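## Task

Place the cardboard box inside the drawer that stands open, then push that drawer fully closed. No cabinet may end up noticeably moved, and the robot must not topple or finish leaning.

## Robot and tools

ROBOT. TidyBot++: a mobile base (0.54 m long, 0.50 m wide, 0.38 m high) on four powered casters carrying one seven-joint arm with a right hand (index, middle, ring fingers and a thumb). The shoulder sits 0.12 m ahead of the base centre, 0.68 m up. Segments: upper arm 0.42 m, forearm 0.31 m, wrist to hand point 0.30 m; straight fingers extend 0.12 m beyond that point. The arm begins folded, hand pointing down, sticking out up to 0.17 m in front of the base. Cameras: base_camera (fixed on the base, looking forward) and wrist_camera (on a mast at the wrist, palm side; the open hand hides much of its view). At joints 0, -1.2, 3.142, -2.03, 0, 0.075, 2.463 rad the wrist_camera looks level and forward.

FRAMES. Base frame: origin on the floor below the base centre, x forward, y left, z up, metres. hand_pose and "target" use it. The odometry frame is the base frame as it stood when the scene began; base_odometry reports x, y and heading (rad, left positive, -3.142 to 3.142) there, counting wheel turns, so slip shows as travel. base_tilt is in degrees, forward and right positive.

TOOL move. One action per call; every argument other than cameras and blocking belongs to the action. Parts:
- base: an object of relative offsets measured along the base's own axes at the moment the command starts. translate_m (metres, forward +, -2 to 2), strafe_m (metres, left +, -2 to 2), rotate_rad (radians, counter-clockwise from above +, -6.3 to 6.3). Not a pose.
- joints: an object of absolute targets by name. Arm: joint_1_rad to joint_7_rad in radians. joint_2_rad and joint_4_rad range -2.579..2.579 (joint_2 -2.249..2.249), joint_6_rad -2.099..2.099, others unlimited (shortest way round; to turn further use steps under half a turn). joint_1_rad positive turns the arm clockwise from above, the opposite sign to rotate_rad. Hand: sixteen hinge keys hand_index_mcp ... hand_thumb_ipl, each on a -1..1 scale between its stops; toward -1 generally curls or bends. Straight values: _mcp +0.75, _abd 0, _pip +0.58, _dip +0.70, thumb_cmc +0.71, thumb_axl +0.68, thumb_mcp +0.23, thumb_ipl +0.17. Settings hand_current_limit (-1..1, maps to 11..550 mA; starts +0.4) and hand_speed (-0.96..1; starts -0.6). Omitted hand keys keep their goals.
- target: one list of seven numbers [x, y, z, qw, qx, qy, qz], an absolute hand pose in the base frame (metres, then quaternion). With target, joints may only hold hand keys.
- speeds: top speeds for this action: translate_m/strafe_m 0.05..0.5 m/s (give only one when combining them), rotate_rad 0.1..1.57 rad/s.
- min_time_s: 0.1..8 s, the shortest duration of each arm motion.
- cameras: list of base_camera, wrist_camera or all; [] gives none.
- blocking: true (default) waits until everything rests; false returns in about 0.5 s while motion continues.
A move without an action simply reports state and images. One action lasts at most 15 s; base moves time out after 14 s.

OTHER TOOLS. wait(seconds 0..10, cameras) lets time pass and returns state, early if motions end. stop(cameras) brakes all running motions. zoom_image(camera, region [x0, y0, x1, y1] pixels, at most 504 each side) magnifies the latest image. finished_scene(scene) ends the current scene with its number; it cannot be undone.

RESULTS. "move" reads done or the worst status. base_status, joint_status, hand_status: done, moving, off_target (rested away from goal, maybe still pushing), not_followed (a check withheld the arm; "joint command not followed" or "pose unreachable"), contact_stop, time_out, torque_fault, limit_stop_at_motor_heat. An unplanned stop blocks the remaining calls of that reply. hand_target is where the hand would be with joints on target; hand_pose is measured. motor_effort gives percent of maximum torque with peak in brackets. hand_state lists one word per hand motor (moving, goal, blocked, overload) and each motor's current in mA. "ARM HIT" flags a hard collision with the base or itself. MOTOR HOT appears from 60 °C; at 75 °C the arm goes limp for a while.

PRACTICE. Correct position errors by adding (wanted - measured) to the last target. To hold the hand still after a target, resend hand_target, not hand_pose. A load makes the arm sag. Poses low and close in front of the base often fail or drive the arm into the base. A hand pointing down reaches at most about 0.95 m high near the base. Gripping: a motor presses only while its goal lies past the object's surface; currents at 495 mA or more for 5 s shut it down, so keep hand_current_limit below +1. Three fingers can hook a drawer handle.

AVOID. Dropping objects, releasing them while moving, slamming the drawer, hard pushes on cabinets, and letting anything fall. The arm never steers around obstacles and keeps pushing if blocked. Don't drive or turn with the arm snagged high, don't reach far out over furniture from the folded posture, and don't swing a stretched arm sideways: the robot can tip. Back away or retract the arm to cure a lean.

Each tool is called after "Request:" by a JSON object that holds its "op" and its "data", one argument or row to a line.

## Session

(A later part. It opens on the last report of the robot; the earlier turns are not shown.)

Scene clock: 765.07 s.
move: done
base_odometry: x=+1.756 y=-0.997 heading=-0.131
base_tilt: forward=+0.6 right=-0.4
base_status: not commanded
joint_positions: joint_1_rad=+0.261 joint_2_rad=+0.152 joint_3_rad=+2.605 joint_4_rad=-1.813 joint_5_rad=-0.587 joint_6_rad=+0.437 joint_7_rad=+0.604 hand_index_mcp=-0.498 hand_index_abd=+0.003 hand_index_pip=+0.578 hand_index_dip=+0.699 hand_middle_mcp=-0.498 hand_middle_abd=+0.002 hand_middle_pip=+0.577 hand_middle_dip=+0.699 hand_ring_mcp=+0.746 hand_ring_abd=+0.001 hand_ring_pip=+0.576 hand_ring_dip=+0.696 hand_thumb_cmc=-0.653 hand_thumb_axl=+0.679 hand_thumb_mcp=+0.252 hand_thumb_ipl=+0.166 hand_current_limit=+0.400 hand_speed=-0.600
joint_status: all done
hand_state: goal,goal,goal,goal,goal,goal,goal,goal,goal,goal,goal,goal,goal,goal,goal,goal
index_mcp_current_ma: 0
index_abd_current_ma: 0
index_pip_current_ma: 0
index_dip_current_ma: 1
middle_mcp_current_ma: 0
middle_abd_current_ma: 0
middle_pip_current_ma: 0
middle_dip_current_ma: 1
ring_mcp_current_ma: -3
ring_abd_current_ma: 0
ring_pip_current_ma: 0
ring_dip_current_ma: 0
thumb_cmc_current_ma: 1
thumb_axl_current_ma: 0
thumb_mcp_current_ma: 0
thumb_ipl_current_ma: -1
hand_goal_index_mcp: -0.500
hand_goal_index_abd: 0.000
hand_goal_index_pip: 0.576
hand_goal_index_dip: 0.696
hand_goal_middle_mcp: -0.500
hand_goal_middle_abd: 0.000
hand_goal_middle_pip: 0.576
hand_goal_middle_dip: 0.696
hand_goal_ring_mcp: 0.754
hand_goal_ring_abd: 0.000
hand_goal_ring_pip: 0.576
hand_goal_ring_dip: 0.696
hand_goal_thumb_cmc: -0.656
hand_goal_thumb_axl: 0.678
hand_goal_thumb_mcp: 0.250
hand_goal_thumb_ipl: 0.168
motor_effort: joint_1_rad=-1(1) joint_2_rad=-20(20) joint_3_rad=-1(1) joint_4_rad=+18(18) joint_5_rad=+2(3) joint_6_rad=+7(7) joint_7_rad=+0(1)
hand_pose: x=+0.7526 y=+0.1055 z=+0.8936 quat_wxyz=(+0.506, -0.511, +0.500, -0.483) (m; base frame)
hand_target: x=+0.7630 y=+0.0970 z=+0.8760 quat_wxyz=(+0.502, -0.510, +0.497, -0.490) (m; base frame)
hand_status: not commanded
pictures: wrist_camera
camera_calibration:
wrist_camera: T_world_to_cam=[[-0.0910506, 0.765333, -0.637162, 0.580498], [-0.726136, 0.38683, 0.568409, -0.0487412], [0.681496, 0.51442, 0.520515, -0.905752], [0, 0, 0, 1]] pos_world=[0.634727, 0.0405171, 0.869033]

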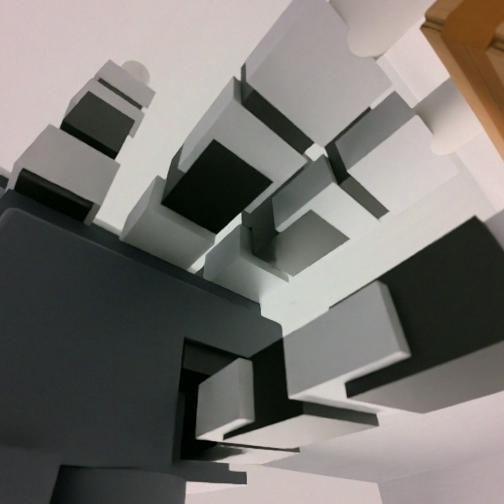

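Request:
{"op": "move", "data": {
  "target": [0.763, 0.096, 0.871, 0.502, -0.510, 0.497, -0.490]
}}

Request:
{"op": "move", "data": {
  "joints": {"hand_index_mcp": -0.58, "hand_middle_mcp": -0.58, "hand_thumb_mcp": 0.21, "hand_speed": -0.85}
}}

Request:
{"op": "move", "data": {
  "joints": {"hand_index_mcp": -0.64, "hand_middle_mcp": -0.64, "hand_thumb_mcp": 0.18},
  "cameras": ["wrist_camera"]
}}

Scene clock: 778.73 s.
move: done
base_odometry: x=+1.756 y=-0.997 heading=-0.131
base_tilt: forward=+0.6 right=-0.4
base_status: not commanded
joint_positions: joint_1_rad=+0.274 joint_2_rad=+0.158 joint_3_rad=+2.591 joint_4_rad=-1.824 joint_5_rad=-0.571 joint_6_rad=+0.453 joint_7_rad=+0.593 hand_index_mcp=-0.498 hand_index_abd=+0.003 hand_index_pip=+0.578 hand_index_dip=+0.699 hand_middle_mcp=-0.498 hand_middle_abd=+0.002 hand_middle_pip=+0.577 hand_middle_dip=+0.699 hand_ring_mcp=+0.746 hand_ring_abd=+0.001 hand_ring_pip=+0.576 hand_ring_dip=+0.696 hand_thumb_cmc=-0.653 hand_thumb_axl=+0.679 hand_thumb_mcp=+0.252 hand_thumb_ipl=+0.166 hand_current_limit=+0.400 hand_speed=-0.600
joint_status: not commanded
hand_state: goal,goal,goal,goal,goal,goal,goal,goal,goal,goal,goal,goal,goal,goal,goal,goal
index_mcp_current_ma: 0
index_abd_current_ma: 0
index_pip_current_ma: 0
index_dip_current_ma: 1
middle_mcp_current_ma: 0
middle_abd_current_ma: 0
middle_pip_current_ma: 0
middle_dip_current_ma: 1
ring_mcp_current_ma: -3
ring_abd_current_ma: 0
ring_pip_current_ma: 0
ring_dip_current_ma: 0
thumb_cmc_current_ma: 1
thumb_axl_current_ma: 0
thumb_mcp_current_ma: 0
thumb_ipl_current_ma: -1
hand_goal_index_mcp: -0.500
hand_goal_index_abd: 0.000
hand_goal_index_pip: 0.576
hand_goal_index_dip: 0.696
hand_goal_middle_mcp: -0.500
hand_goal_middle_abd: 0.000
hand_goal_middle_pip: 0.576
hand_goal_middle_dip: 0.696
hand_goal_ring_mcp: 0.754
hand_goal_ring_abd: 0.000
hand_goal_ring_pip: 0.576
hand_goal_ring_dip: 0.696
hand_goal_thumb_cmc: -0.656
hand_goal_thumb_axl: 0.678
hand_goal_thumb_mcp: 0.250
hand_goal_thumb_ipl: 0.168
motor_effort: joint_1_rad=+0(1) joint_2_rad=-19(21) joint_3_rad=-1(1) joint_4_rad=+18(18) joint_5_rad=+2(3) joint_6_rad=+7(7) joint_7_rad=+0(1)
hand_pose: x=+0.7528 y=+0.1041 z=+0.8894 quat_wxyz=(+0.506, -0.510, +0.499, -0.484) (m; base frame)
hand_target: x=+0.7630 y=+0.0960 z=+0.8710 quat_wxyz=(+0.502, -0.510, +0.497, -0.490) (m; base frame)
hand_status: done (0.023 m and 0.9 deg from the pose sent, 0.027 m and 1.0 deg at the start)
pictures: none

Scene clock: 779.30 s.
move: done
base_odometry: x=+1.756 y=-0.997 heading=-0.131
base_tilt: forward=+0.6 right=-0.4
base_status: not commanded
joint_positions: joint_1_rad=+0.274 joint_2_rad=+0.158 joint_3_rad=+2.591 joint_4_rad=-1.824 joint_5_rad=-0.571 joint_6_rad=+0.453 joint_7_rad=+0.593 hand_index_mcp=-0.567 hand_index_abd=+0.003 hand_index_pip=+0.579 hand_index_dip=+0.699 hand_middle_mcp=-0.561 hand_middle_abd=+0.001 hand_middle_pip=+0.579 hand_middle_dip=+0.699 hand_ring_mcp=+0.746 hand_ring_abd=+0.001 hand_ring_pip=+0.576 hand_ring_dip=+0.696 hand_thumb_cmc=-0.653 hand_thumb_axl=+0.679 hand_thumb_mcp=+0.216 hand_thumb_ipl=+0.169 hand_current_limit=+0.400 hand_speed=-0.850
joint_status: all done
hand_state: goal,goal,goal,goal,goal,goal,goal,goal,goal,goal,goal,goal,goal,goal,goal,goal
index_mcp_current_ma: 8
index_abd_current_ma: 0
index_pip_current_ma: 0
index_dip_current_ma: 1
middle_mcp_current_ma: 15
middle_abd_current_ma: 0
middle_pip_current_ma: 1
middle_dip_current_ma: 1
ring_mcp_current_ma: -3
ring_abd_current_ma: 0
ring_pip_current_ma: 0
ring_dip_current_ma: 0
thumb_cmc_current_ma: 1
thumb_axl_current_ma: 0
thumb_mcp_current_ma: 3
thumb_ipl_current_ma: 0
hand_goal_index_mcp: -0.580
hand_goal_index_abd: 0.000
hand_goal_index_pip: 0.576
hand_goal_index_dip: 0.696
hand_goal_middle_mcp: -0.580
hand_goal_middle_abd: 0.000
hand_goal_middle_pip: 0.576
hand_goal_middle_dip: 0.696
hand_goal_ring_mcp: 0.754
hand_goal_ring_abd: 0.000
hand_goal_ring_pip: 0.576
hand_goal_ring_dip: 0.696
hand_goal_thumb_cmc: -0.656
hand_goal_thumb_axl: 0.678
hand_goal_thumb_mcp: 0.210
hand_goal_thumb_ipl: 0.168
motor_effort: joint_1_rad=+0(1) joint_2_rad=-20(21) joint_3_rad=-1(1) joint_4_rad=+18(18) joint_5_rad=+2(3) joint_6_rad=+7(7) joint_7_rad=+0(1)
hand_pose: x=+0.7528 y=+0.1041 z=+0.8894 quat_wxyz=(+0.506, -0.510, +0.499, -0.484) (m; base frame)
hand_target: x=+0.7630 y=+0.0960 z=+0.8710 quat_wxyz=(+0.502, -0.510, +0.497, -0.490) (m; base frame)
hand_status: not commanded
pictures: none

Scene clock: 779.83 s.
move: off_target
base_odometry: x=+1.756 y=-0.997 heading=-0.131
base_tilt: forward=+0.5 right=-0.4
base_status: not commanded
joint_positions: joint_1_rad=+0.274 joint_2_rad=+0.158 joint_3_rad=+2.591 joint_4_rad=-1.824 joint_5_rad=-0.571 joint_6_rad=+0.454 joint_7_rad=+0.593 hand_index_mcp=-0.583 hand_index_abd=+0.002 hand_index_pip=+0.592 hand_index_dip=+0.703 hand_middle_mcp=-0.579 hand_middle_abd=+0.000 hand_middle_pip=+0.593 hand_middle_dip=+0.704 hand_ring_mcp=+0.746 hand_ring_abd=+0.001 hand_ring_pip=+0.576 hand_ring_dip=+0.696 hand_thumb_cmc=-0.653 hand_thumb_axl=+0.679 hand_thumb_mcp=+0.216 hand_thumb_ipl=+0.177 hand_current_limit=+0.400 hand_speed=-0.850
joint_status: hand_index_mcp off_target (ended at -0.583, target -0.640); hand_middle_mcp off_target (ended at -0.579, target -0.640); hand_thumb_mcp off_target (ended at +0.216, target +0.180)
hand_state: blocked,goal,goal,goal,blocked,goal,goal,goal,goal,goal,goal,goal,goal,goal,blocked,goal
index_mcp_current_ma: 93
index_abd_current_ma: 0
index_pip_current_ma: 10
index_dip_current_ma: 3
middle_mcp_current_ma: 104
middle_abd_current_ma: 0
middle_pip_current_ma: 11
middle_dip_current_ma: 3
ring_mcp_current_ma: -3
ring_abd_current_ma: 0
ring_pip_current_ma: 0
ring_dip_current_ma: 0
thumb_cmc_current_ma: 1
thumb_axl_current_ma: 0
thumb_mcp_current_ma: 61
thumb_ipl_current_ma: 6
hand_goal_index_mcp: -0.640
hand_goal_index_abd: 0.000
hand_goal_index_pip: 0.576
hand_goal_index_dip: 0.696
hand_goal_middle_mcp: -0.640
hand_goal_middle_abd: 0.000
hand_goal_middle_pip: 0.576
hand_goal_middle_dip: 0.696
hand_goal_ring_mcp: 0.754
hand_goal_ring_abd: 0.000
hand_goal_ring_pip: 0.576
hand_goal_ring_dip: 0.696
hand_goal_thumb_cmc: -0.656
hand_goal_thumb_axl: 0.678
hand_goal_thumb_mcp: 0.180
hand_goal_thumb_ipl: 0.168
motor_effort: joint_1_rad=+0(1) joint_2_rad=-20(20) joint_3_rad=-1(1) joint_4_rad=+17(18) joint_5_rad=+2(3) joint_6_rad=+7(7) joint_7_rad=+0(1)
hand_pose: x=+0.7529 y=+0.1040 z=+0.8894 quat_wxyz=(+0.506, -0.510, +0.499, -0.484) (m; base frame)
hand_target: x=+0.7630 y=+0.0960 z=+0.8710 quat_wxyz=(+0.502, -0.510, +0.497, -0.490) (m; base frame)
hand_status: not commanded
pictures: wrist_camera
camera_calibration:
wrist_camera: T_world_to_cam=[[-0.0884218, 0.764719, -0.638269, 0.578015], [-0.726283, 0.389031, 0.566717, -0.0442197], [0.681685, 0.513674, 0.521003, -0.903545], [0, 0, 0, 1]] pos_world=[0.634926, 0.0393109, 0.864739]

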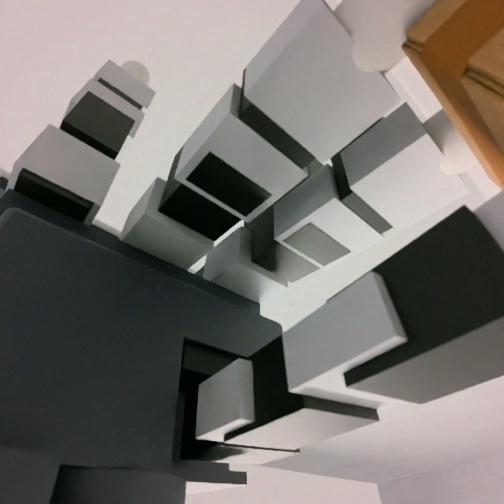

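Request:
{"op": "move", "data": {
  "joints": {"hand_index_mcp": -0.74, "hand_middle_mcp": -0.74, "hand_thumb_mcp": 0.11, "hand_thumb_ipl": 0.12}
}}

Request:
{"op": "move", "data": {
  "joints": {"hand_index_mcp": -0.82, "hand_middle_mcp": -0.82, "hand_thumb_mcp": 0.05, "hand_thumb_ipl": 0.08},
  "cameras": ["wrist_camera"]
}}

Scene clock: 790.03 s.
move: off_target
base_odometry: x=+1.756 y=-0.997 heading=-0.131
base_tilt: forward=+0.6 right=-0.4
base_status: not commanded
joint_positions: joint_1_rad=+0.274 joint_2_rad=+0.158 joint_3_rad=+2.591 joint_4_rad=-1.824 joint_5_rad=-0.571 joint_6_rad=+0.454 joint_7_rad=+0.593 hand_index_mcp=-0.609 hand_index_abd=+0.001 hand_index_pip=+0.617 hand_index_dip=+0.717 hand_middle_mcp=-0.605 hand_middle_abd=-0.001 hand_middle_pip=+0.617 hand_middle_dip=+0.718 hand_ring_mcp=+0.746 hand_ring_abd=+0.001 hand_ring_pip=+0.576 hand_ring_dip=+0.696 hand_thumb_cmc=-0.653 hand_thumb_axl=+0.679 hand_thumb_mcp=+0.216 hand_thumb_ipl=+0.171 hand_current_limit=+0.400 hand_speed=-0.850
joint_status: hand_index_mcp off_target (ended at -0.609, target -0.740); hand_middle_mcp off_target (ended at -0.605, target -0.740); hand_thumb_mcp off_target (ended at +0.216, target +0.110); hand_thumb_ipl off_target (ended at +0.171, target +0.120)
hand_state: blocked,goal,blocked,blocked,blocked,goal,blocked,blocked,goal,goal,goal,goal,goal,goal,blocked,blocked
index_mcp_current_ma: 376
index_abd_current_ma: 0
index_pip_current_ma: 49
index_dip_current_ma: 16
middle_mcp_current_ma: 385
middle_abd_current_ma: 0
middle_pip_current_ma: 48
middle_dip_current_ma: 18
ring_mcp_current_ma: -3
ring_abd_current_ma: 0
ring_pip_current_ma: 0
ring_dip_current_ma: 0
thumb_cmc_current_ma: 1
thumb_axl_current_ma: 0
thumb_mcp_current_ma: 367
thumb_ipl_current_ma: 114
hand_goal_index_mcp: -0.740
hand_goal_index_abd: 0.000
hand_goal_index_pip: 0.576
hand_goal_index_dip: 0.696
hand_goal_middle_mcp: -0.740
hand_goal_middle_abd: 0.000
hand_goal_middle_pip: 0.576
hand_goal_middle_dip: 0.696
hand_goal_ring_mcp: 0.754
hand_goal_ring_abd: 0.000
hand_goal_ring_pip: 0.576
hand_goal_ring_dip: 0.696
hand_goal_thumb_cmc: -0.656
hand_goal_thumb_axl: 0.678
hand_goal_thumb_mcp: 0.110
hand_goal_thumb_ipl: 0.120
motor_effort: joint_1_rad=+0(1) joint_2_rad=-20(20) joint_3_rad=-1(2) joint_4_rad=+18(18) joint_5_rad=+3(3) joint_6_rad=+7(7) joint_7_rad=+1(1)
hand_pose: x=+0.7529 y=+0.1040 z=+0.8893 quat_wxyz=(+0.506, -0.510, +0.499, -0.484) (m; base frame)
hand_target: x=+0.7630 y=+0.0960 z=+0.8710 quat_wxyz=(+0.502, -0.510, +0.497, -0.490) (m; base frame)
hand_status: not commanded
pictures: none

Scene clock: 790.53 s.
move: off_target
base_odometry: x=+1.756 y=-0.997 heading=-0.131
base_tilt: forward=+0.6 right=-0.4
base_status: not commanded
joint_positions: joint_1_rad=+0.274 joint_2_rad=+0.158 joint_3_rad=+2.591 joint_4_rad=-1.824 joint_5_rad=-0.571 joint_6_rad=+0.454 joint_7_rad=+0.593 hand_index_mcp=-0.609 hand_index_abd=+0.001 hand_index_pip=+0.621 hand_index_dip=+0.718 hand_middle_mcp=-0.605 hand_middle_abd=-0.001 hand_middle_pip=+0.620 hand_middle_dip=+0.720 hand_ring_mcp=+0.746 hand_ring_abd=+0.001 hand_ring_pip=+0.576 hand_ring_dip=+0.696 hand_thumb_cmc=-0.653 hand_thumb_axl=+0.679 hand_thumb_mcp=+0.216 hand_thumb_ipl=+0.157 hand_current_limit=+0.400 hand_speed=-0.850
joint_status: hand_index_mcp off_target (ended at -0.609, target -0.820); hand_middle_mcp off_target (ended at -0.605, target -0.820); hand_thumb_mcp off_target (ended at +0.216, target +0.050); hand_thumb_ipl off_target (ended at +0.157, target +0.080)
hand_state: blocked,goal,blocked,blocked,blocked,goal,blocked,blocked,goal,goal,goal,goal,goal,goal,blocked,blocked
index_mcp_current_ma: 385
index_abd_current_ma: 0
index_pip_current_ma: 57
index_dip_current_ma: 18
middle_mcp_current_ma: 385
middle_abd_current_ma: 0
middle_pip_current_ma: 56
middle_dip_current_ma: 20
ring_mcp_current_ma: -3
ring_abd_current_ma: 0
ring_pip_current_ma: 0
ring_dip_current_ma: 0
thumb_cmc_current_ma: 1
thumb_axl_current_ma: 0
thumb_mcp_current_ma: 385
thumb_ipl_current_ma: 228
hand_goal_index_mcp: -0.820
hand_goal_index_abd: 0.000
hand_goal_index_pip: 0.576
hand_goal_index_dip: 0.696
hand_goal_middle_mcp: -0.820
hand_goal_middle_abd: 0.000
hand_goal_middle_pip: 0.576
hand_goal_middle_dip: 0.696
hand_goal_ring_mcp: 0.754
hand_goal_ring_abd: 0.000
hand_goal_ring_pip: 0.576
hand_goal_ring_dip: 0.696
hand_goal_thumb_cmc: -0.656
hand_goal_thumb_axl: 0.678
hand_goal_thumb_mcp: 0.050
hand_goal_thumb_ipl: 0.080
motor_effort: joint_1_rad=+0(1) joint_2_rad=-19(20) joint_3_rad=-1(1) joint_4_rad=+17(18) joint_5_rad=+2(3) joint_6_rad=+7(7) joint_7_rad=+0(1)
hand_pose: x=+0.7529 y=+0.1040 z=+0.8893 quat_wxyz=(+0.506, -0.510, +0.499, -0.484) (m; base frame)
hand_target: x=+0.7630 y=+0.0960 z=+0.8710 quat_wxyz=(+0.502, -0.510, +0.497, -0.490) (m; base frame)
hand_status: not commanded
pictures: wrist_camera
camera_calibration:
wrist_camera: T_world_to_cam=[[-0.0885175, 0.764713, -0.638262, 0.578083], [-0.726238, 0.389004, 0.566792, -0.0442157], [0.68172, 0.513701, 0.520931, -0.903401], [0, 0, 0, 1]] pos_world=[0.634926, 0.039211, 0.864639]

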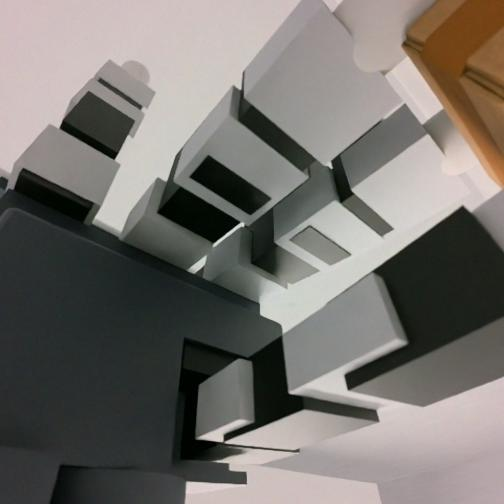

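Solid grip. Lift.

Request:
{"op": "move", "data": {
  "target": [0.763, 0.098, 0.93, 0.502, -0.510, 0.497, -0.490],
  "min_time_s": 2
}}

Request:
{"op": "move", "data": {
  "target": [0.763, 0.105, 1.01, 0.502, -0.510, 0.497, -0.490],
  "min_time_s": 2,
  "cameras": ["wrist_camera"]
}}

Scene clock: 798.00 s.
move: done
base_odometry: x=+1.756 y=-0.997 heading=-0.131
base_tilt: forward=+0.6 right=-0.4
base_status: not commanded
joint_positions: joint_1_rad=+0.187 joint_2_rad=+0.158 joint_3_rad=+2.712 joint_4_rad=-1.738 joint_5_rad=-0.647 joint_6_rad=+0.397 joint_7_rad=+0.704 hand_index_mcp=-0.609 hand_index_abd=+0.001 hand_index_pip=+0.622 hand_index_dip=+0.719 hand_middle_mcp=-0.605 hand_middle_abd=-0.001 hand_middle_pip=+0.621 hand_middle_dip=+0.720 hand_ring_mcp=+0.746 hand_ring_abd=+0.001 hand_ring_pip=+0.576 hand_ring_dip=+0.696 hand_thumb_cmc=-0.653 hand_thumb_axl=+0.679 hand_thumb_mcp=+0.216 hand_thumb_ipl=+0.156 hand_current_limit=+0.400 hand_speed=-0.850
joint_status: not commanded
hand_state: blocked,goal,blocked,blocked,blocked,goal,blocked,blocked,goal,goal,goal,goal,goal,goal,blocked,blocked
index_mcp_current_ma: 385
index_abd_current_ma: 0
index_pip_current_ma: 59
index_dip_current_ma: 19
middle_mcp_current_ma: 385
middle_abd_current_ma: 0
middle_pip_current_ma: 57
middle_dip_current_ma: 20
ring_mcp_current_ma: -3
ring_abd_current_ma: 0
ring_pip_current_ma: 0
ring_dip_current_ma: 0
thumb_cmc_current_ma: 1
thumb_axl_current_ma: 0
thumb_mcp_current_ma: 385
thumb_ipl_current_ma: 225
hand_goal_index_mcp: -0.820
hand_goal_index_abd: 0.000
hand_goal_index_pip: 0.576
hand_goal_index_dip: 0.696
hand_goal_middle_mcp: -0.820
hand_goal_middle_abd: 0.000
hand_goal_middle_pip: 0.576
hand_goal_middle_dip: 0.696
hand_goal_ring_mcp: 0.754
hand_goal_ring_abd: 0.000
hand_goal_ring_pip: 0.576
hand_goal_ring_dip: 0.696
hand_goal_thumb_cmc: -0.656
hand_goal_thumb_axl: 0.678
hand_goal_thumb_mcp: 0.050
hand_goal_thumb_ipl: 0.080
motor_effort: joint_1_rad=+0(1) joint_2_rad=-21(22) joint_3_rad=-1(1) joint_4_rad=+18(18) joint_5_rad=+2(3) joint_6_rad=+7(7) joint_7_rad=+0(1)
hand_pose: x=+0.7695 y=+0.0861 z=+0.9157 quat_wxyz=(+0.492, -0.508, +0.493, -0.506) (m; base frame)
hand_target: x=+0.7630 y=+0.0980 z=+0.9300 quat_wxyz=(+0.502, -0.510, +0.497, -0.490) (m; base frame)
hand_status: done (0.020 m and 2.2 deg from the pose sent, 0.042 m and 0.9 deg at the start)
pictures: none

Scene clock: 800.63 s.
move: done
base_odometry: x=+1.756 y=-0.997 heading=-0.131
base_tilt: forward=+0.6 right=-0.4
base_status: not commanded
joint_positions: joint_1_rad=-0.108 joint_2_rad=+0.129 joint_3_rad=+3.027 joint_4_rad=-1.513 joint_5_rad=-1.544 joint_6_rad=+0.257 joint_7_rad=+1.584 hand_index_mcp=-0.609 hand_index_abd=+0.001 hand_index_pip=+0.622 hand_index_dip=+0.719 hand_middle_mcp=-0.605 hand_middle_abd=-0.001 hand_middle_pip=+0.621 hand_middle_dip=+0.720 hand_ring_mcp=+0.746 hand_ring_abd=+0.001 hand_ring_pip=+0.576 hand_ring_dip=+0.696 hand_thumb_cmc=-0.653 hand_thumb_axl=+0.679 hand_thumb_mcp=+0.216 hand_thumb_ipl=+0.156 hand_current_limit=+0.400 hand_speed=-0.850
joint_status: not commanded
hand_state: blocked,goal,blocked,blocked,blocked,goal,blocked,blocked,goal,goal,goal,goal,goal,goal,blocked,blocked
index_mcp_current_ma: 385
index_abd_current_ma: 0
index_pip_current_ma: 59
index_dip_current_ma: 19
middle_mcp_current_ma: 385
middle_abd_current_ma: 0
middle_pip_current_ma: 57
middle_dip_current_ma: 20
ring_mcp_current_ma: -3
ring_abd_current_ma: 0
ring_pip_current_ma: 0
ring_dip_current_ma: 0
thumb_cmc_current_ma: 1
thumb_axl_current_ma: 0
thumb_mcp_current_ma: 385
thumb_ipl_current_ma: 224
hand_goal_index_mcp: -0.820
hand_goal_index_abd: 0.000
hand_goal_index_pip: 0.576
hand_goal_index_dip: 0.696
hand_goal_middle_mcp: -0.820
hand_goal_middle_abd: 0.000
hand_goal_middle_pip: 0.576
hand_goal_middle_dip: 0.696
hand_goal_ring_mcp: 0.754
hand_goal_ring_abd: 0.000
hand_goal_ring_pip: 0.576
hand_goal_ring_dip: 0.696
hand_goal_thumb_cmc: -0.656
hand_goal_thumb_axl: 0.678
hand_goal_thumb_mcp: 0.050
hand_goal_thumb_ipl: 0.080
motor_effort: joint_1_rad=-1(1) joint_2_rad=-23(24) joint_3_rad=+0(1) joint_4_rad=+19(19) joint_5_rad=+2(3) joint_6_rad=+0(7) joint_7_rad=+0(1)
hand_pose: x=+0.7731 y=+0.0845 z=+0.9721 quat_wxyz=(+0.464, -0.518, +0.514, -0.502) (m; base frame)
hand_target: x=+0.7630 y=+0.1050 z=+1.0100 quat_wxyz=(+0.502, -0.510, +0.497, -0.490) (m; base frame)
hand_status: done (0.044 m and 5.0 deg from the pose sent, 0.096 m and 2.2 deg at the start)
pictures: wrist_camera
camera_calibration:
wrist_camera: T_world_to_cam=[[-0.0701868, 0.733734, -0.675802, 0.672521], [-0.672155, 0.465797, 0.575535, -0.125747], [0.737076, 0.494639, 0.46049, -0.932774], [0, 0, 0, 1]] pos_world=[0.650206, 0.0265079, 0.956396]

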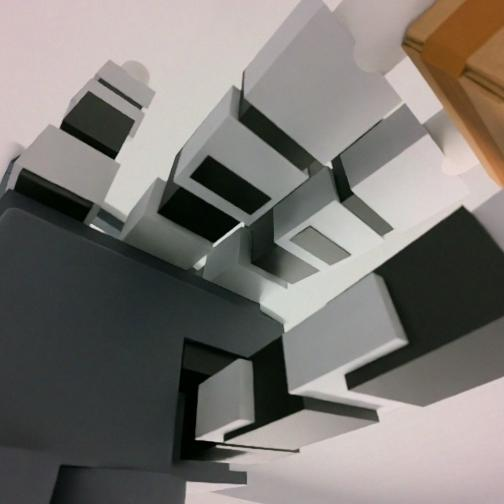

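Request:
{"op": "move", "data": {
  "base": {"translate_m": -0.5},
  "speeds": {"translate_m": 0.3}
}}

Request:
{"op": "move", "data": {
  "base": {"translate_m": -0.57, "strafe_m": 0.81},
  "speeds": {"translate_m": 0.35}
}}

Request:
{"op": "move", "data": {
  "base": {"rotate_rad": -1.53},
  "speeds": {"rotate_rad": 0.7},
  "cameras": ["all"]
}}

Scene clock: 824.63 s.
move: done
base_odometry: x=+1.260 y=-0.932 heading=-0.131
base_tilt: forward=+0.5 right=-0.4
base_status: done
joint_positions: joint_1_rad=-0.111 joint_2_rad=+0.116 joint_3_rad=+3.031 joint_4_rad=-1.511 joint_5_rad=-1.545 joint_6_rad=+0.252 joint_7_rad=+1.585 hand_index_mcp=-0.609 hand_index_abd=+0.001 hand_index_pip=+0.622 hand_index_dip=+0.719 hand_middle_mcp=-0.605 hand_middle_abd=-0.001 hand_middle_pip=+0.621 hand_middle_dip=+0.720 hand_ring_mcp=+0.746 hand_ring_abd=+0.001 hand_ring_pip=+0.576 hand_ring_dip=+0.696 hand_thumb_cmc=-0.653 hand_thumb_axl=+0.679 hand_thumb_mcp=+0.216 hand_thumb_ipl=+0.155 hand_current_limit=+0.400 hand_speed=-0.850
joint_status: not commanded
hand_state: blocked,goal,blocked,blocked,blocked,goal,blocked,blocked,goal,goal,goal,goal,goal,goal,blocked,blocked
index_mcp_current_ma: 385
index_abd_current_ma: 0
index_pip_current_ma: 60
index_dip_current_ma: 19
middle_mcp_current_ma: 385
middle_abd_current_ma: 0
middle_pip_current_ma: 58
middle_dip_current_ma: 20
ring_mcp_current_ma: -4
ring_abd_current_ma: 0
ring_pip_current_ma: 0
ring_dip_current_ma: 0
thumb_cmc_current_ma: 1
thumb_axl_current_ma: 0
thumb_mcp_current_ma: 385
thumb_ipl_current_ma: 222
hand_goal_index_mcp: -0.820
hand_goal_index_abd: 0.000
hand_goal_index_pip: 0.576
hand_goal_index_dip: 0.696
hand_goal_middle_mcp: -0.820
hand_goal_middle_abd: 0.000
hand_goal_middle_pip: 0.576
hand_goal_middle_dip: 0.696
hand_goal_ring_mcp: 0.754
hand_goal_ring_abd: 0.000
hand_goal_ring_pip: 0.576
hand_goal_ring_dip: 0.696
hand_goal_thumb_cmc: -0.656
hand_goal_thumb_axl: 0.678
hand_goal_thumb_mcp: 0.050
hand_goal_thumb_ipl: 0.080
motor_effort: joint_1_rad=+0(2) joint_2_rad=-22(26) joint_3_rad=+1(1) joint_4_rad=+19(20) joint_5_rad=+2(3) joint_6_rad=+0(1) joint_7_rad=+0(1)
hand_pose: x=+0.7693 y=+0.0857 z=+0.9819 quat_wxyz=(+0.470, -0.515, +0.510, -0.504) (m; base frame)
hand_target: x=+0.7630 y=+0.1050 z=+1.0100 quat_wxyz=(+0.502, -0.510, +0.497, -0.490) (m; base frame)
hand_status: not commanded
pictures: none

Scene clock: 828.47 s.
move: done
base_odometry: x=+0.801 y=-0.054 heading=-0.131
base_tilt: forward=+0.6 right=-0.4
base_status: done
joint_positions: joint_1_rad=-0.118 joint_2_rad=+0.116 joint_3_rad=+3.035 joint_4_rad=-1.511 joint_5_rad=-1.545 joint_6_rad=+0.250 joint_7_rad=+1.585 hand_index_mcp=-0.609 hand_index_abd=+0.001 hand_index_pip=+0.622 hand_index_dip=+0.719 hand_middle_mcp=-0.605 hand_middle_abd=-0.001 hand_middle_pip=+0.621 hand_middle_dip=+0.720 hand_ring_mcp=+0.746 hand_ring_abd=+0.001 hand_ring_pip=+0.576 hand_ring_dip=+0.696 hand_thumb_cmc=-0.653 hand_thumb_axl=+0.679 hand_thumb_mcp=+0.216 hand_thumb_ipl=+0.155 hand_current_limit=+0.400 hand_speed=-0.850
joint_status: not commanded
hand_state: blocked,goal,blocked,blocked,blocked,goal,blocked,blocked,goal,goal,goal,goal,goal,goal,blocked,blocked
index_mcp_current_ma: 385
index_abd_current_ma: 0
index_pip_current_ma: 60
index_dip_current_ma: 19
middle_mcp_current_ma: 385
middle_abd_current_ma: 0
middle_pip_current_ma: 58
middle_dip_current_ma: 20
ring_mcp_current_ma: -4
ring_abd_current_ma: 0
ring_pip_current_ma: 0
ring_dip_current_ma: 0
thumb_cmc_current_ma: 1
thumb_axl_current_ma: 0
thumb_mcp_current_ma: 385
thumb_ipl_current_ma: 222
hand_goal_index_mcp: -0.820
hand_goal_index_abd: 0.000
hand_goal_index_pip: 0.576
hand_goal_index_dip: 0.696
hand_goal_middle_mcp: -0.820
hand_goal_middle_abd: 0.000
hand_goal_middle_pip: 0.576
hand_goal_middle_dip: 0.696
hand_goal_ring_mcp: 0.754
hand_goal_ring_abd: 0.000
hand_goal_ring_pip: 0.576
hand_goal_ring_dip: 0.696
hand_goal_thumb_cmc: -0.656
hand_goal_thumb_axl: 0.678
hand_goal_thumb_mcp: 0.050
hand_goal_thumb_ipl: 0.080
motor_effort: joint_1_rad=+0(3) joint_2_rad=-22(24) joint_3_rad=+0(2) joint_4_rad=+19(19) joint_5_rad=+2(3) joint_6_rad=+0(1) joint_7_rad=+0(1)
hand_pose: x=+0.7691 y=+0.0877 z=+0.9821 quat_wxyz=(+0.471, -0.516, +0.509, -0.503) (m; base frame)
hand_target: x=+0.7630 y=+0.1050 z=+1.0100 quat_wxyz=(+0.502, -0.510, +0.497, -0.490) (m; base frame)
hand_status: not commanded
pictures: none

Scene clock: 831.47 s.
move: done
base_odometry: x=+0.801 y=-0.054 heading=-1.660
base_tilt: forward=+0.6 right=-0.4
base_status: done
joint_positions: joint_1_rad=-0.119 joint_2_rad=+0.116 joint_3_rad=+3.042 joint_4_rad=-1.510 joint_5_rad=-1.546 joint_6_rad=+0.244 joint_7_rad=+1.586 hand_index_mcp=-0.609 hand_index_abd=+0.001 hand_index_pip=+0.622 hand_index_dip=+0.719 hand_middle_mcp=-0.605 hand_middle_abd=-0.001 hand_middle_pip=+0.621 hand_middle_dip=+0.720 hand_ring_mcp=+0.746 hand_ring_abd=+0.001 hand_ring_pip=+0.576 hand_ring_dip=+0.696 hand_thumb_cmc=-0.653 hand_thumb_axl=+0.679 hand_thumb_mcp=+0.216 hand_thumb_ipl=+0.155 hand_current_limit=+0.400 hand_speed=-0.850
joint_status: not commanded
hand_state: blocked,goal,blocked,blocked,blocked,goal,blocked,blocked,goal,goal,goal,goal,goal,goal,blocked,blocked
index_mcp_current_ma: 385
index_abd_current_ma: 0
index_pip_current_ma: 60
index_dip_current_ma: 19
middle_mcp_current_ma: 385
middle_abd_current_ma: 0
middle_pip_current_ma: 58
middle_dip_current_ma: 20
ring_mcp_current_ma: -4
ring_abd_current_ma: 0
ring_pip_current_ma: 0
ring_dip_current_ma: 0
thumb_cmc_current_ma: 1
thumb_axl_current_ma: 0
thumb_mcp_current_ma: 385
thumb_ipl_current_ma: 222
hand_goal_index_mcp: -0.820
hand_goal_index_abd: 0.000
hand_goal_index_pip: 0.576
hand_goal_index_dip: 0.696
hand_goal_middle_mcp: -0.820
hand_goal_middle_abd: 0.000
hand_goal_middle_pip: 0.576
hand_goal_middle_dip: 0.696
hand_goal_ring_mcp: 0.754
hand_goal_ring_abd: 0.000
hand_goal_ring_pip: 0.576
hand_goal_ring_dip: 0.696
hand_goal_thumb_cmc: -0.656
hand_goal_thumb_axl: 0.678
hand_goal_thumb_mcp: 0.050
hand_goal_thumb_ipl: 0.080
motor_effort: joint_1_rad=+0(3) joint_2_rad=-22(25) joint_3_rad=+0(3) joint_4_rad=+19(20) joint_5_rad=+2(3) joint_6_rad=+0(1) joint_7_rad=+1(1)
hand_pose: x=+0.7696 y=+0.0860 z=+0.9821 quat_wxyz=(+0.471, -0.516, +0.509, -0.504) (m; base frame)
hand_target: x=+0.7630 y=+0.1050 z=+1.0100 quat_wxyz=(+0.502, -0.510, +0.497, -0.490) (m; base frame)
hand_status: not commanded
pictures: base_camera, wrist_camera
camera_calibration:
wrist_camera: T_world_to_cam=[[-0.0661268, 0.734295, -0.675602, 0.674609], [-0.684561, 0.459221, 0.56612, -0.115144], [0.72595, 0.499927, 0.472303, -0.938967], [0, 0, 0, 1]] pos_world=[0.64743, 0.0269292, 0.96443]

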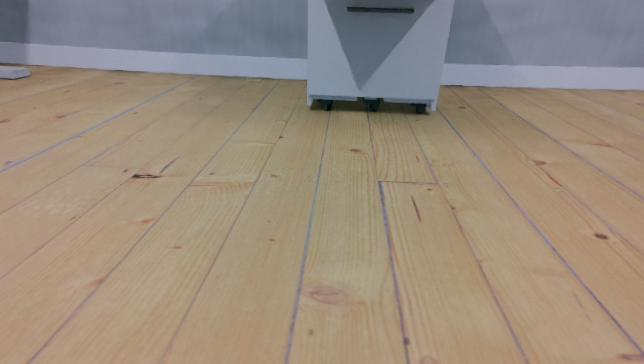

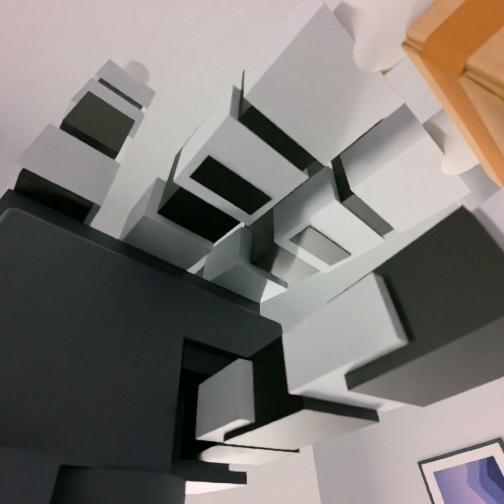

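Request:
{"op": "zoom_image", "data": {
  "camera": "base_camera",
  "region": [290, 0, 470, 120]
}}

Scaled by 2.800.

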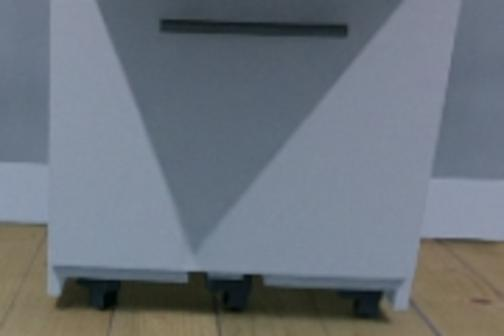

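Request:
{"op": "move", "data": {
  "target": [0.79, 0.03, 0.94, 0.493, -0.512, 0.506, -0.489],
  "joints": {"hand_ring_abd": -0.3, "hand_ring_mcp": -0.42},
  "min_time_s": 2
}}

Request:
{"op": "move", "data": {
  "target": [0.83, -0.05, 0.82, 0.487, -0.513, 0.513, -0.487],
  "min_time_s": 2.5
}}

Request:
{"op": "move", "data": {
  "base": {"translate_m": 0.2},
  "speeds": {"translate_m": 0.2},
  "cameras": ["all"]
}}

Scene clock: 877.80 s.
move: done
base_odometry: x=+0.801 y=-0.054 heading=-1.660
base_tilt: forward=+0.6 right=-0.4
base_status: not commanded
joint_positions: joint_1_rad=+0.652 joint_2_rad=+0.200 joint_3_rad=+2.303 joint_4_rad=-1.571 joint_5_rad=-0.829 joint_6_rad=+0.244 joint_7_rad=+0.965 hand_index_mcp=-0.609 hand_index_abd=+0.001 hand_index_pip=+0.622 hand_index_dip=+0.719 hand_middle_mcp=-0.605 hand_middle_abd=-0.001 hand_middle_pip=+0.621 hand_middle_dip=+0.720 hand_ring_mcp=-0.419 hand_ring_abd=-0.295 hand_ring_pip=+0.576 hand_ring_dip=+0.696 hand_thumb_cmc=-0.653 hand_thumb_axl=+0.679 hand_thumb_mcp=+0.216 hand_thumb_ipl=+0.155 hand_current_limit=+0.400 hand_speed=-0.850
joint_status: all done
hand_state: blocked,goal,blocked,blocked,blocked,goal,blocked,blocked,goal,goal,goal,goal,goal,goal,blocked,blocked
index_mcp_current_ma: 385
index_abd_current_ma: 0
index_pip_current_ma: 60
index_dip_current_ma: 19
middle_mcp_current_ma: 385
middle_abd_current_ma: 0
middle_pip_current_ma: 58
middle_dip_current_ma: 20
ring_mcp_current_ma: 0
ring_abd_current_ma: 1
ring_pip_current_ma: 0
ring_dip_current_ma: 0
thumb_cmc_current_ma: 1
thumb_axl_current_ma: 0
thumb_mcp_current_ma: 385
thumb_ipl_current_ma: 222
hand_goal_index_mcp: -0.820
hand_goal_index_abd: 0.000
hand_goal_index_pip: 0.576
hand_goal_index_dip: 0.696
hand_goal_middle_mcp: -0.820
hand_goal_middle_abd: 0.000
hand_goal_middle_pip: 0.576
hand_goal_middle_dip: 0.696
hand_goal_ring_mcp: -0.420
hand_goal_ring_abd: -0.300
hand_goal_ring_pip: 0.576
hand_goal_ring_dip: 0.696
hand_goal_thumb_cmc: -0.656
hand_goal_thumb_axl: 0.678
hand_goal_thumb_mcp: 0.050
hand_goal_thumb_ipl: 0.080
motor_effort: joint_1_rad=+0(1) joint_2_rad=-19(23) joint_3_rad=-2(3) joint_4_rad=+19(19) joint_5_rad=+1(3) joint_6_rad=+5(5) joint_7_rad=+0(1)
hand_pose: x=+0.7837 y=+0.0343 z=+0.9708 quat_wxyz=(+0.500, -0.497, +0.501, -0.502) (m; base frame)
hand_target: x=+0.7900 y=+0.0300 z=+0.9400 quat_wxyz=(+0.493, -0.512, +0.506, -0.489) (m; base frame)
hand_status: done (0.032 m and 2.5 deg from the pose sent, 0.073 m and 3.1 deg at the start)
pictures: none

Scene clock: 880.87 s.
move: done
base_odometry: x=+0.801 y=-0.054 heading=-1.660
base_tilt: forward=+0.6 right=-0.4
base_status: not commanded
joint_positions: joint_1_rad=+0.921 joint_2_rad=+0.657 joint_3_rad=+1.885 joint_4_rad=-1.683 joint_5_rad=-0.532 joint_6_rad=+0.480 joint_7_rad=+1.042 hand_index_mcp=-0.609 hand_index_abd=+0.001 hand_index_pip=+0.622 hand_index_dip=+0.719 hand_middle_mcp=-0.605 hand_middle_abd=-0.001 hand_middle_pip=+0.621 hand_middle_dip=+0.720 hand_ring_mcp=-0.419 hand_ring_abd=-0.295 hand_ring_pip=+0.576 hand_ring_dip=+0.696 hand_thumb_cmc=-0.653 hand_thumb_axl=+0.679 hand_thumb_mcp=+0.216 hand_thumb_ipl=+0.155 hand_current_limit=+0.400 hand_speed=-0.850
joint_status: not commanded
hand_state: blocked,goal,blocked,blocked,blocked,goal,blocked,blocked,goal,goal,goal,goal,goal,goal,blocked,blocked
index_mcp_current_ma: 385
index_abd_current_ma: 0
index_pip_current_ma: 60
index_dip_current_ma: 19
middle_mcp_current_ma: 385
middle_abd_current_ma: 0
middle_pip_current_ma: 58
middle_dip_current_ma: 20
ring_mcp_current_ma: 0
ring_abd_current_ma: 1
ring_pip_current_ma: 0
ring_dip_current_ma: 0
thumb_cmc_current_ma: 1
thumb_axl_current_ma: 0
thumb_mcp_current_ma: 385
thumb_ipl_current_ma: 222
hand_goal_index_mcp: -0.820
hand_goal_index_abd: 0.000
hand_goal_index_pip: 0.576
hand_goal_index_dip: 0.696
hand_goal_middle_mcp: -0.820
hand_goal_middle_abd: 0.000
hand_goal_middle_pip: 0.576
hand_goal_middle_dip: 0.696
hand_goal_ring_mcp: -0.420
hand_goal_ring_abd: -0.300
hand_goal_ring_pip: 0.576
hand_goal_ring_dip: 0.696
hand_goal_thumb_cmc: -0.656
hand_goal_thumb_axl: 0.678
hand_goal_thumb_mcp: 0.050
hand_goal_thumb_ipl: 0.080
motor_effort: joint_1_rad=+0(1) joint_2_rad=-25(25) joint_3_rad=-9(10) joint_4_rad=+15(19) joint_5_rad=+4(4) joint_6_rad=+4(5) joint_7_rad=+0(1)
hand_pose: x=+0.8256 y=-0.0310 z=+0.8293 quat_wxyz=(+0.500, -0.510, +0.528, -0.460) (m; base frame)
hand_target: x=+0.8300 y=-0.0500 z=+0.8200 quat_wxyz=(+0.487, -0.513, +0.513, -0.487) (m; base frame)
hand_status: done (0.022 m and 3.8 deg from the pose sent, 0.179 m and 3.2 deg at the start)
pictures: none

Scene clock: 882.63 s.
move: done
base_odometry: x=+0.783 y=-0.254 heading=-1.661
base_tilt: forward=+0.6 right=-0.4
base_status: done
joint_positions: joint_1_rad=+0.924 joint_2_rad=+0.658 joint_3_rad=+1.884 joint_4_rad=-1.686 joint_5_rad=-0.531 joint_6_rad=+0.483 joint_7_rad=+1.042 hand_index_mcp=-0.609 hand_index_abd=+0.001 hand_index_pip=+0.622 hand_index_dip=+0.719 hand_middle_mcp=-0.605 hand_middle_abd=-0.002 hand_middle_pip=+0.621 hand_middle_dip=+0.720 hand_ring_mcp=-0.420 hand_ring_abd=-0.296 hand_ring_pip=+0.576 hand_ring_dip=+0.696 hand_thumb_cmc=-0.653 hand_thumb_axl=+0.679 hand_thumb_mcp=+0.216 hand_thumb_ipl=+0.155 hand_current_limit=+0.400 hand_speed=-0.850
joint_status: not commanded
hand_state: blocked,goal,blocked,blocked,blocked,goal,blocked,blocked,goal,goal,goal,goal,goal,goal,blocked,blocked
index_mcp_current_ma: 385
index_abd_current_ma: 0
index_pip_current_ma: 60
index_dip_current_ma: 19
middle_mcp_current_ma: 385
middle_abd_current_ma: 0
middle_pip_current_ma: 58
middle_dip_current_ma: 20
ring_mcp_current_ma: 0
ring_abd_current_ma: 1
ring_pip_current_ma: 0
ring_dip_current_ma: 0
thumb_cmc_current_ma: 1
thumb_axl_current_ma: 0
thumb_mcp_current_ma: 385
thumb_ipl_current_ma: 222
hand_goal_index_mcp: -0.820
hand_goal_index_abd: 0.000
hand_goal_index_pip: 0.576
hand_goal_index_dip: 0.696
hand_goal_middle_mcp: -0.820
hand_goal_middle_abd: 0.000
hand_goal_middle_pip: 0.576
hand_goal_middle_dip: 0.696
hand_goal_ring_mcp: -0.420
hand_goal_ring_abd: -0.300
hand_goal_ring_pip: 0.576
hand_goal_ring_dip: 0.696
hand_goal_thumb_cmc: -0.656
hand_goal_thumb_axl: 0.678
hand_goal_thumb_mcp: 0.050
hand_goal_thumb_ipl: 0.080
motor_effort: joint_1_rad=+0(2) joint_2_rad=-23(25) joint_3_rad=-10(10) joint_4_rad=+15(16) joint_5_rad=+3(4) joint_6_rad=+4(4) joint_7_rad=+0(1)
hand_pose: x=+0.8251 y=-0.0323 z=+0.8282 quat_wxyz=(+0.499, -0.510, +0.528, -0.461) (m; base frame)
hand_target: x=+0.8300 y=-0.0500 z=+0.8200 quat_wxyz=(+0.487, -0.513, +0.513, -0.487) (m; base frame)
hand_status: not commanded
pictures: base_camera, wrist_camera
camera_calibration:
wrist_camera: T_world_to_cam=[[-0.115563, 0.79382, -0.597072, 0.638746], [-0.685674, 0.371157, 0.626174, 0.0126566], [0.718677, 0.481759, 0.501409, -0.866127], [0, 0, 0, 1]] pos_world=[0.70496, -0.094482, 0.807736]

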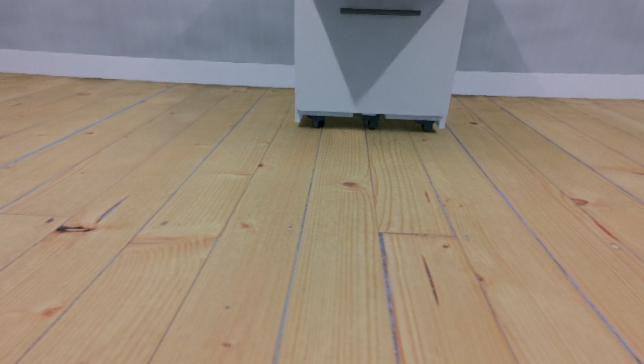

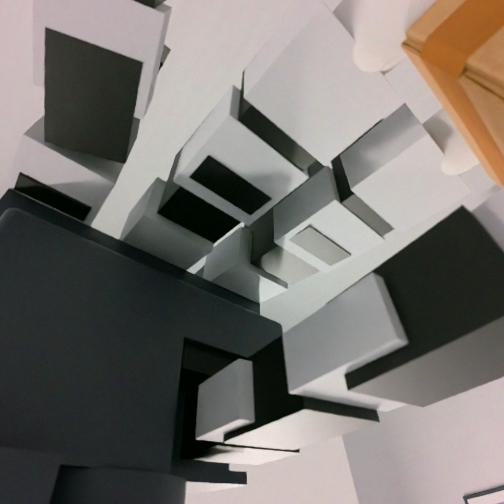

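Request:
{"op": "zoom_image", "data": {
  "camera": "base_camera",
  "region": [280, 60, 460, 140]
}}

Scaled by 2.800.

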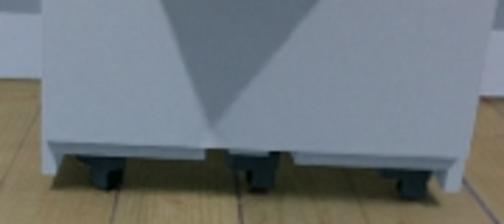

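Request:
{"op": "move", "data": {
  "base": {"translate_m": 0.22},
  "speeds": {"translate_m": 0.2},
  "cameras": ["base_camera"]
}}

Request:
{"op": "zoom_image", "data": {
  "camera": "base_camera",
  "region": [260, 80, 480, 200]
}}

Scene clock: 928.40 s.
move: done
base_odometry: x=+0.763 y=-0.473 heading=-1.663
base_tilt: forward=+0.6 right=-0.3
base_status: done
joint_positions: joint_1_rad=+0.926 joint_2_rad=+0.659 joint_3_rad=+1.884 joint_4_rad=-1.687 joint_5_rad=-0.530 joint_6_rad=+0.483 joint_7_rad=+1.042 hand_index_mcp=-0.609 hand_index_abd=+0.001 hand_index_pip=+0.622 hand_index_dip=+0.719 hand_middle_mcp=-0.605 hand_middle_abd=-0.002 hand_middle_pip=+0.621 hand_middle_dip=+0.720 hand_ring_mcp=-0.420 hand_ring_abd=-0.296 hand_ring_pip=+0.576 hand_ring_dip=+0.696 hand_thumb_cmc=-0.653 hand_thumb_axl=+0.679 hand_thumb_mcp=+0.216 hand_thumb_ipl=+0.155 hand_current_limit=+0.400 hand_speed=-0.850
joint_status: not commanded
hand_state: blocked,goal,blocked,blocked,blocked,goal,blocked,blocked,goal,goal,goal,goal,goal,goal,blocked,blocked
index_mcp_current_ma: 385
index_abd_current_ma: 0
index_pip_current_ma: 60
index_dip_current_ma: 19
middle_mcp_current_ma: 385
middle_abd_current_ma: 0
middle_pip_current_ma: 58
middle_dip_current_ma: 20
ring_mcp_current_ma: 0
ring_abd_current_ma: 1
ring_pip_current_ma: 0
ring_dip_current_ma: 0
thumb_cmc_current_ma: 1
thumb_axl_current_ma: 0
thumb_mcp_current_ma: 385
thumb_ipl_current_ma: 222
hand_goal_index_mcp: -0.820
hand_goal_index_abd: 0.000
hand_goal_index_pip: 0.576
hand_goal_index_dip: 0.696
hand_goal_middle_mcp: -0.820
hand_goal_middle_abd: 0.000
hand_goal_middle_pip: 0.576
hand_goal_middle_dip: 0.696
hand_goal_ring_mcp: -0.420
hand_goal_ring_abd: -0.300
hand_goal_ring_pip: 0.576
hand_goal_ring_dip: 0.696
hand_goal_thumb_cmc: -0.656
hand_goal_thumb_axl: 0.678
hand_goal_thumb_mcp: 0.050
hand_goal_thumb_ipl: 0.080
motor_effort: joint_1_rad=-1(2) joint_2_rad=-24(25) joint_3_rad=-10(10) joint_4_rad=+15(16) joint_5_rad=+4(4) joint_6_rad=+3(4) joint_7_rad=+0(1)
hand_pose: x=+0.8249 y=-0.0333 z=+0.8276 quat_wxyz=(+0.499, -0.509, +0.529, -0.461) (m; base frame)
hand_target: x=+0.8300 y=-0.0500 z=+0.8200 quat_wxyz=(+0.487, -0.513, +0.513, -0.487) (m; base frame)
hand_status: not commanded
pictures: base_camera

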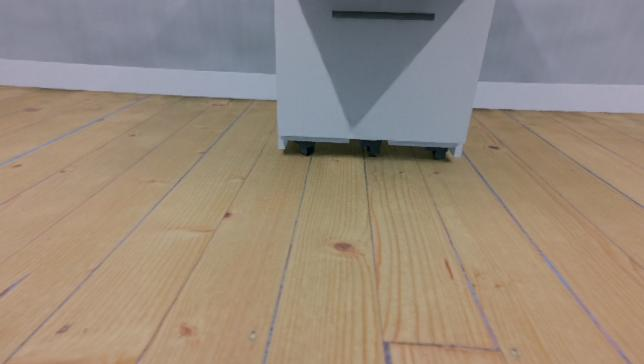

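Scaled by 2.291.

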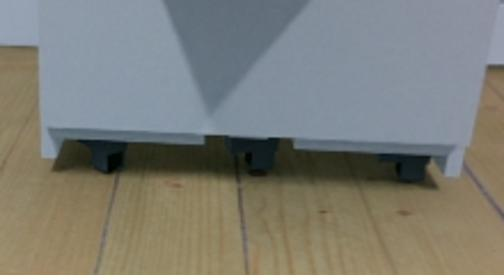

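Request:
{"op": "move", "data": {
  "base": {"translate_m": 0.085},
  "speeds": {"translate_m": 0.15},
  "cameras": ["base_camera"]
}}

Request:
{"op": "zoom_image", "data": {
  "camera": "base_camera",
  "region": [260, 80, 480, 200]
}}

Request:
{"op": "move", "data": {
  "target": [0.835, -0.05, 0.72, 0.487, -0.513, 0.513, -0.487],
  "min_time_s": 2,
  "cameras": ["wrist_camera"]
}}

Scene clock: 959.63 s.
move: done
base_odometry: x=+0.755 y=-0.558 heading=-1.664
base_tilt: forward=+0.6 right=-0.4
base_status: done
joint_positions: joint_1_rad=+0.927 joint_2_rad=+0.660 joint_3_rad=+1.883 joint_4_rad=-1.688 joint_5_rad=-0.530 joint_6_rad=+0.484 joint_7_rad=+1.042 hand_index_mcp=-0.609 hand_index_abd=+0.001 hand_index_pip=+0.622 hand_index_dip=+0.719 hand_middle_mcp=-0.605 hand_middle_abd=-0.002 hand_middle_pip=+0.621 hand_middle_dip=+0.720 hand_ring_mcp=-0.420 hand_ring_abd=-0.296 hand_ring_pip=+0.576 hand_ring_dip=+0.696 hand_thumb_cmc=-0.653 hand_thumb_axl=+0.679 hand_thumb_mcp=+0.216 hand_thumb_ipl=+0.155 hand_current_limit=+0.400 hand_speed=-0.850
joint_status: not commanded
hand_state: blocked,goal,blocked,blocked,blocked,goal,blocked,blocked,goal,goal,goal,goal,goal,goal,blocked,blocked
index_mcp_current_ma: 385
index_abd_current_ma: 0
index_pip_current_ma: 60
index_dip_current_ma: 19
middle_mcp_current_ma: 385
middle_abd_current_ma: 0
middle_pip_current_ma: 58
middle_dip_current_ma: 20
ring_mcp_current_ma: 0
ring_abd_current_ma: 1
ring_pip_current_ma: 0
ring_dip_current_ma: 0
thumb_cmc_current_ma: 1
thumb_axl_current_ma: 0
thumb_mcp_current_ma: 385
thumb_ipl_current_ma: 222
hand_goal_index_mcp: -0.820
hand_goal_index_abd: 0.000
hand_goal_index_pip: 0.576
hand_goal_index_dip: 0.696
hand_goal_middle_mcp: -0.820
hand_goal_middle_abd: 0.000
hand_goal_middle_pip: 0.576
hand_goal_middle_dip: 0.696
hand_goal_ring_mcp: -0.420
hand_goal_ring_abd: -0.300
hand_goal_ring_pip: 0.576
hand_goal_ring_dip: 0.696
hand_goal_thumb_cmc: -0.656
hand_goal_thumb_axl: 0.678
hand_goal_thumb_mcp: 0.050
hand_goal_thumb_ipl: 0.080
motor_effort: joint_1_rad=+0(3) joint_2_rad=-24(26) joint_3_rad=-9(10) joint_4_rad=+15(15) joint_5_rad=+4(4) joint_6_rad=+4(4) joint_7_rad=+0(1)
hand_pose: x=+0.8248 y=-0.0341 z=+0.8272 quat_wxyz=(+0.498, -0.509, +0.529, -0.461) (m; base frame)
hand_target: x=+0.8300 y=-0.0500 z=+0.8200 quat_wxyz=(+0.487, -0.513, +0.513, -0.487) (m; base frame)
hand_status: not commanded
pictures: base_camera

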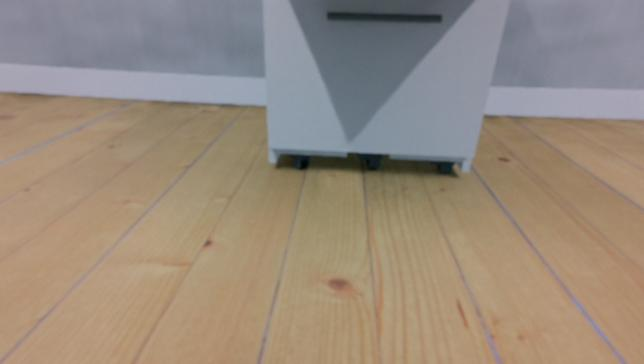

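Scaled by 2.291.

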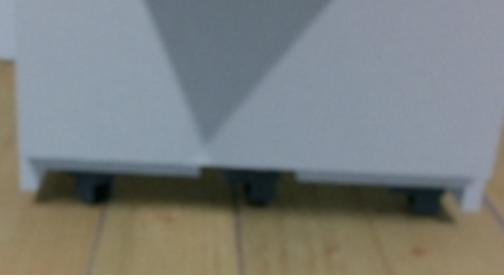

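Scene clock: 961.93 s.
move: done
base_odometry: x=+0.755 y=-0.558 heading=-1.664
base_tilt: forward=+0.6 right=-0.4
base_status: not commanded
joint_positions: joint_1_rad=+0.909 joint_2_rad=+0.879 joint_3_rad=+1.883 joint_4_rad=-1.816 joint_5_rad=-0.300 joint_6_rad=+0.710 joint_7_rad=+1.042 hand_index_mcp=-0.609 hand_index_abd=+0.001 hand_index_pip=+0.622 hand_index_dip=+0.719 hand_middle_mcp=-0.605 hand_middle_abd=-0.002 hand_middle_pip=+0.621 hand_middle_dip=+0.720 hand_ring_mcp=-0.420 hand_ring_abd=-0.296 hand_ring_pip=+0.576 hand_ring_dip=+0.696 hand_thumb_cmc=-0.653 hand_thumb_axl=+0.679 hand_thumb_mcp=+0.216 hand_thumb_ipl=+0.155 hand_current_limit=+0.400 hand_speed=-0.850
joint_status: not commanded
hand_state: blocked,goal,blocked,blocked,blocked,goal,blocked,blocked,goal,goal,goal,goal,goal,goal,blocked,blocked
index_mcp_current_ma: 385
index_abd_current_ma: 0
index_pip_current_ma: 60
index_dip_current_ma: 19
middle_mcp_current_ma: 385
middle_abd_current_ma: 0
middle_pip_current_ma: 58
middle_dip_current_ma: 20
ring_mcp_current_ma: 0
ring_abd_current_ma: 1
ring_pip_current_ma: 0
ring_dip_current_ma: 0
thumb_cmc_current_ma: 1
thumb_axl_current_ma: 0
thumb_mcp_current_ma: 385
thumb_ipl_current_ma: 222
hand_goal_index_mcp: -0.820
hand_goal_index_abd: 0.000
hand_goal_index_pip: 0.576
hand_goal_index_dip: 0.696
hand_goal_middle_mcp: -0.820
hand_goal_middle_abd: 0.000
hand_goal_middle_pip: 0.576
hand_goal_middle_dip: 0.696
hand_goal_ring_mcp: -0.420
hand_goal_ring_abd: -0.300
hand_goal_ring_pip: 0.576
hand_goal_ring_dip: 0.696
hand_goal_thumb_cmc: -0.656
hand_goal_thumb_axl: 0.678
hand_goal_thumb_mcp: 0.050
hand_goal_thumb_ipl: 0.080
motor_effort: joint_1_rad=+0(1) joint_2_rad=-27(28) joint_3_rad=-11(13) joint_4_rad=+11(15) joint_5_rad=+5(6) joint_6_rad=+4(4) joint_7_rad=+1(1)
hand_pose: x=+0.8303 y=-0.0541 z=+0.7294 quat_wxyz=(+0.481, -0.517, +0.524, -0.477) (m; base frame)
hand_target: x=+0.8350 y=-0.0500 z=+0.7200 quat_wxyz=(+0.487, -0.513, +0.513, -0.487) (m; base frame)
hand_status: done (0.011 m and 1.9 deg from the pose sent, 0.109 m and 3.8 deg at the start)
pictures: wrist_camera
camera_calibration:
wrist_camera: T_world_to_cam=[[-0.102215, 0.767197, -0.633215, 0.611577], [-0.67413, 0.414668, 0.611228, 0.0898403], [0.731506, 0.489345, 0.474805, -0.800612], [0, 0, 0, 1]] pos_world=[0.708729, -0.114678, 0.712481]

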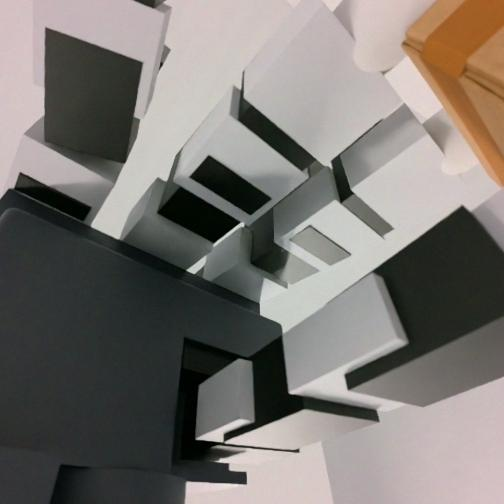

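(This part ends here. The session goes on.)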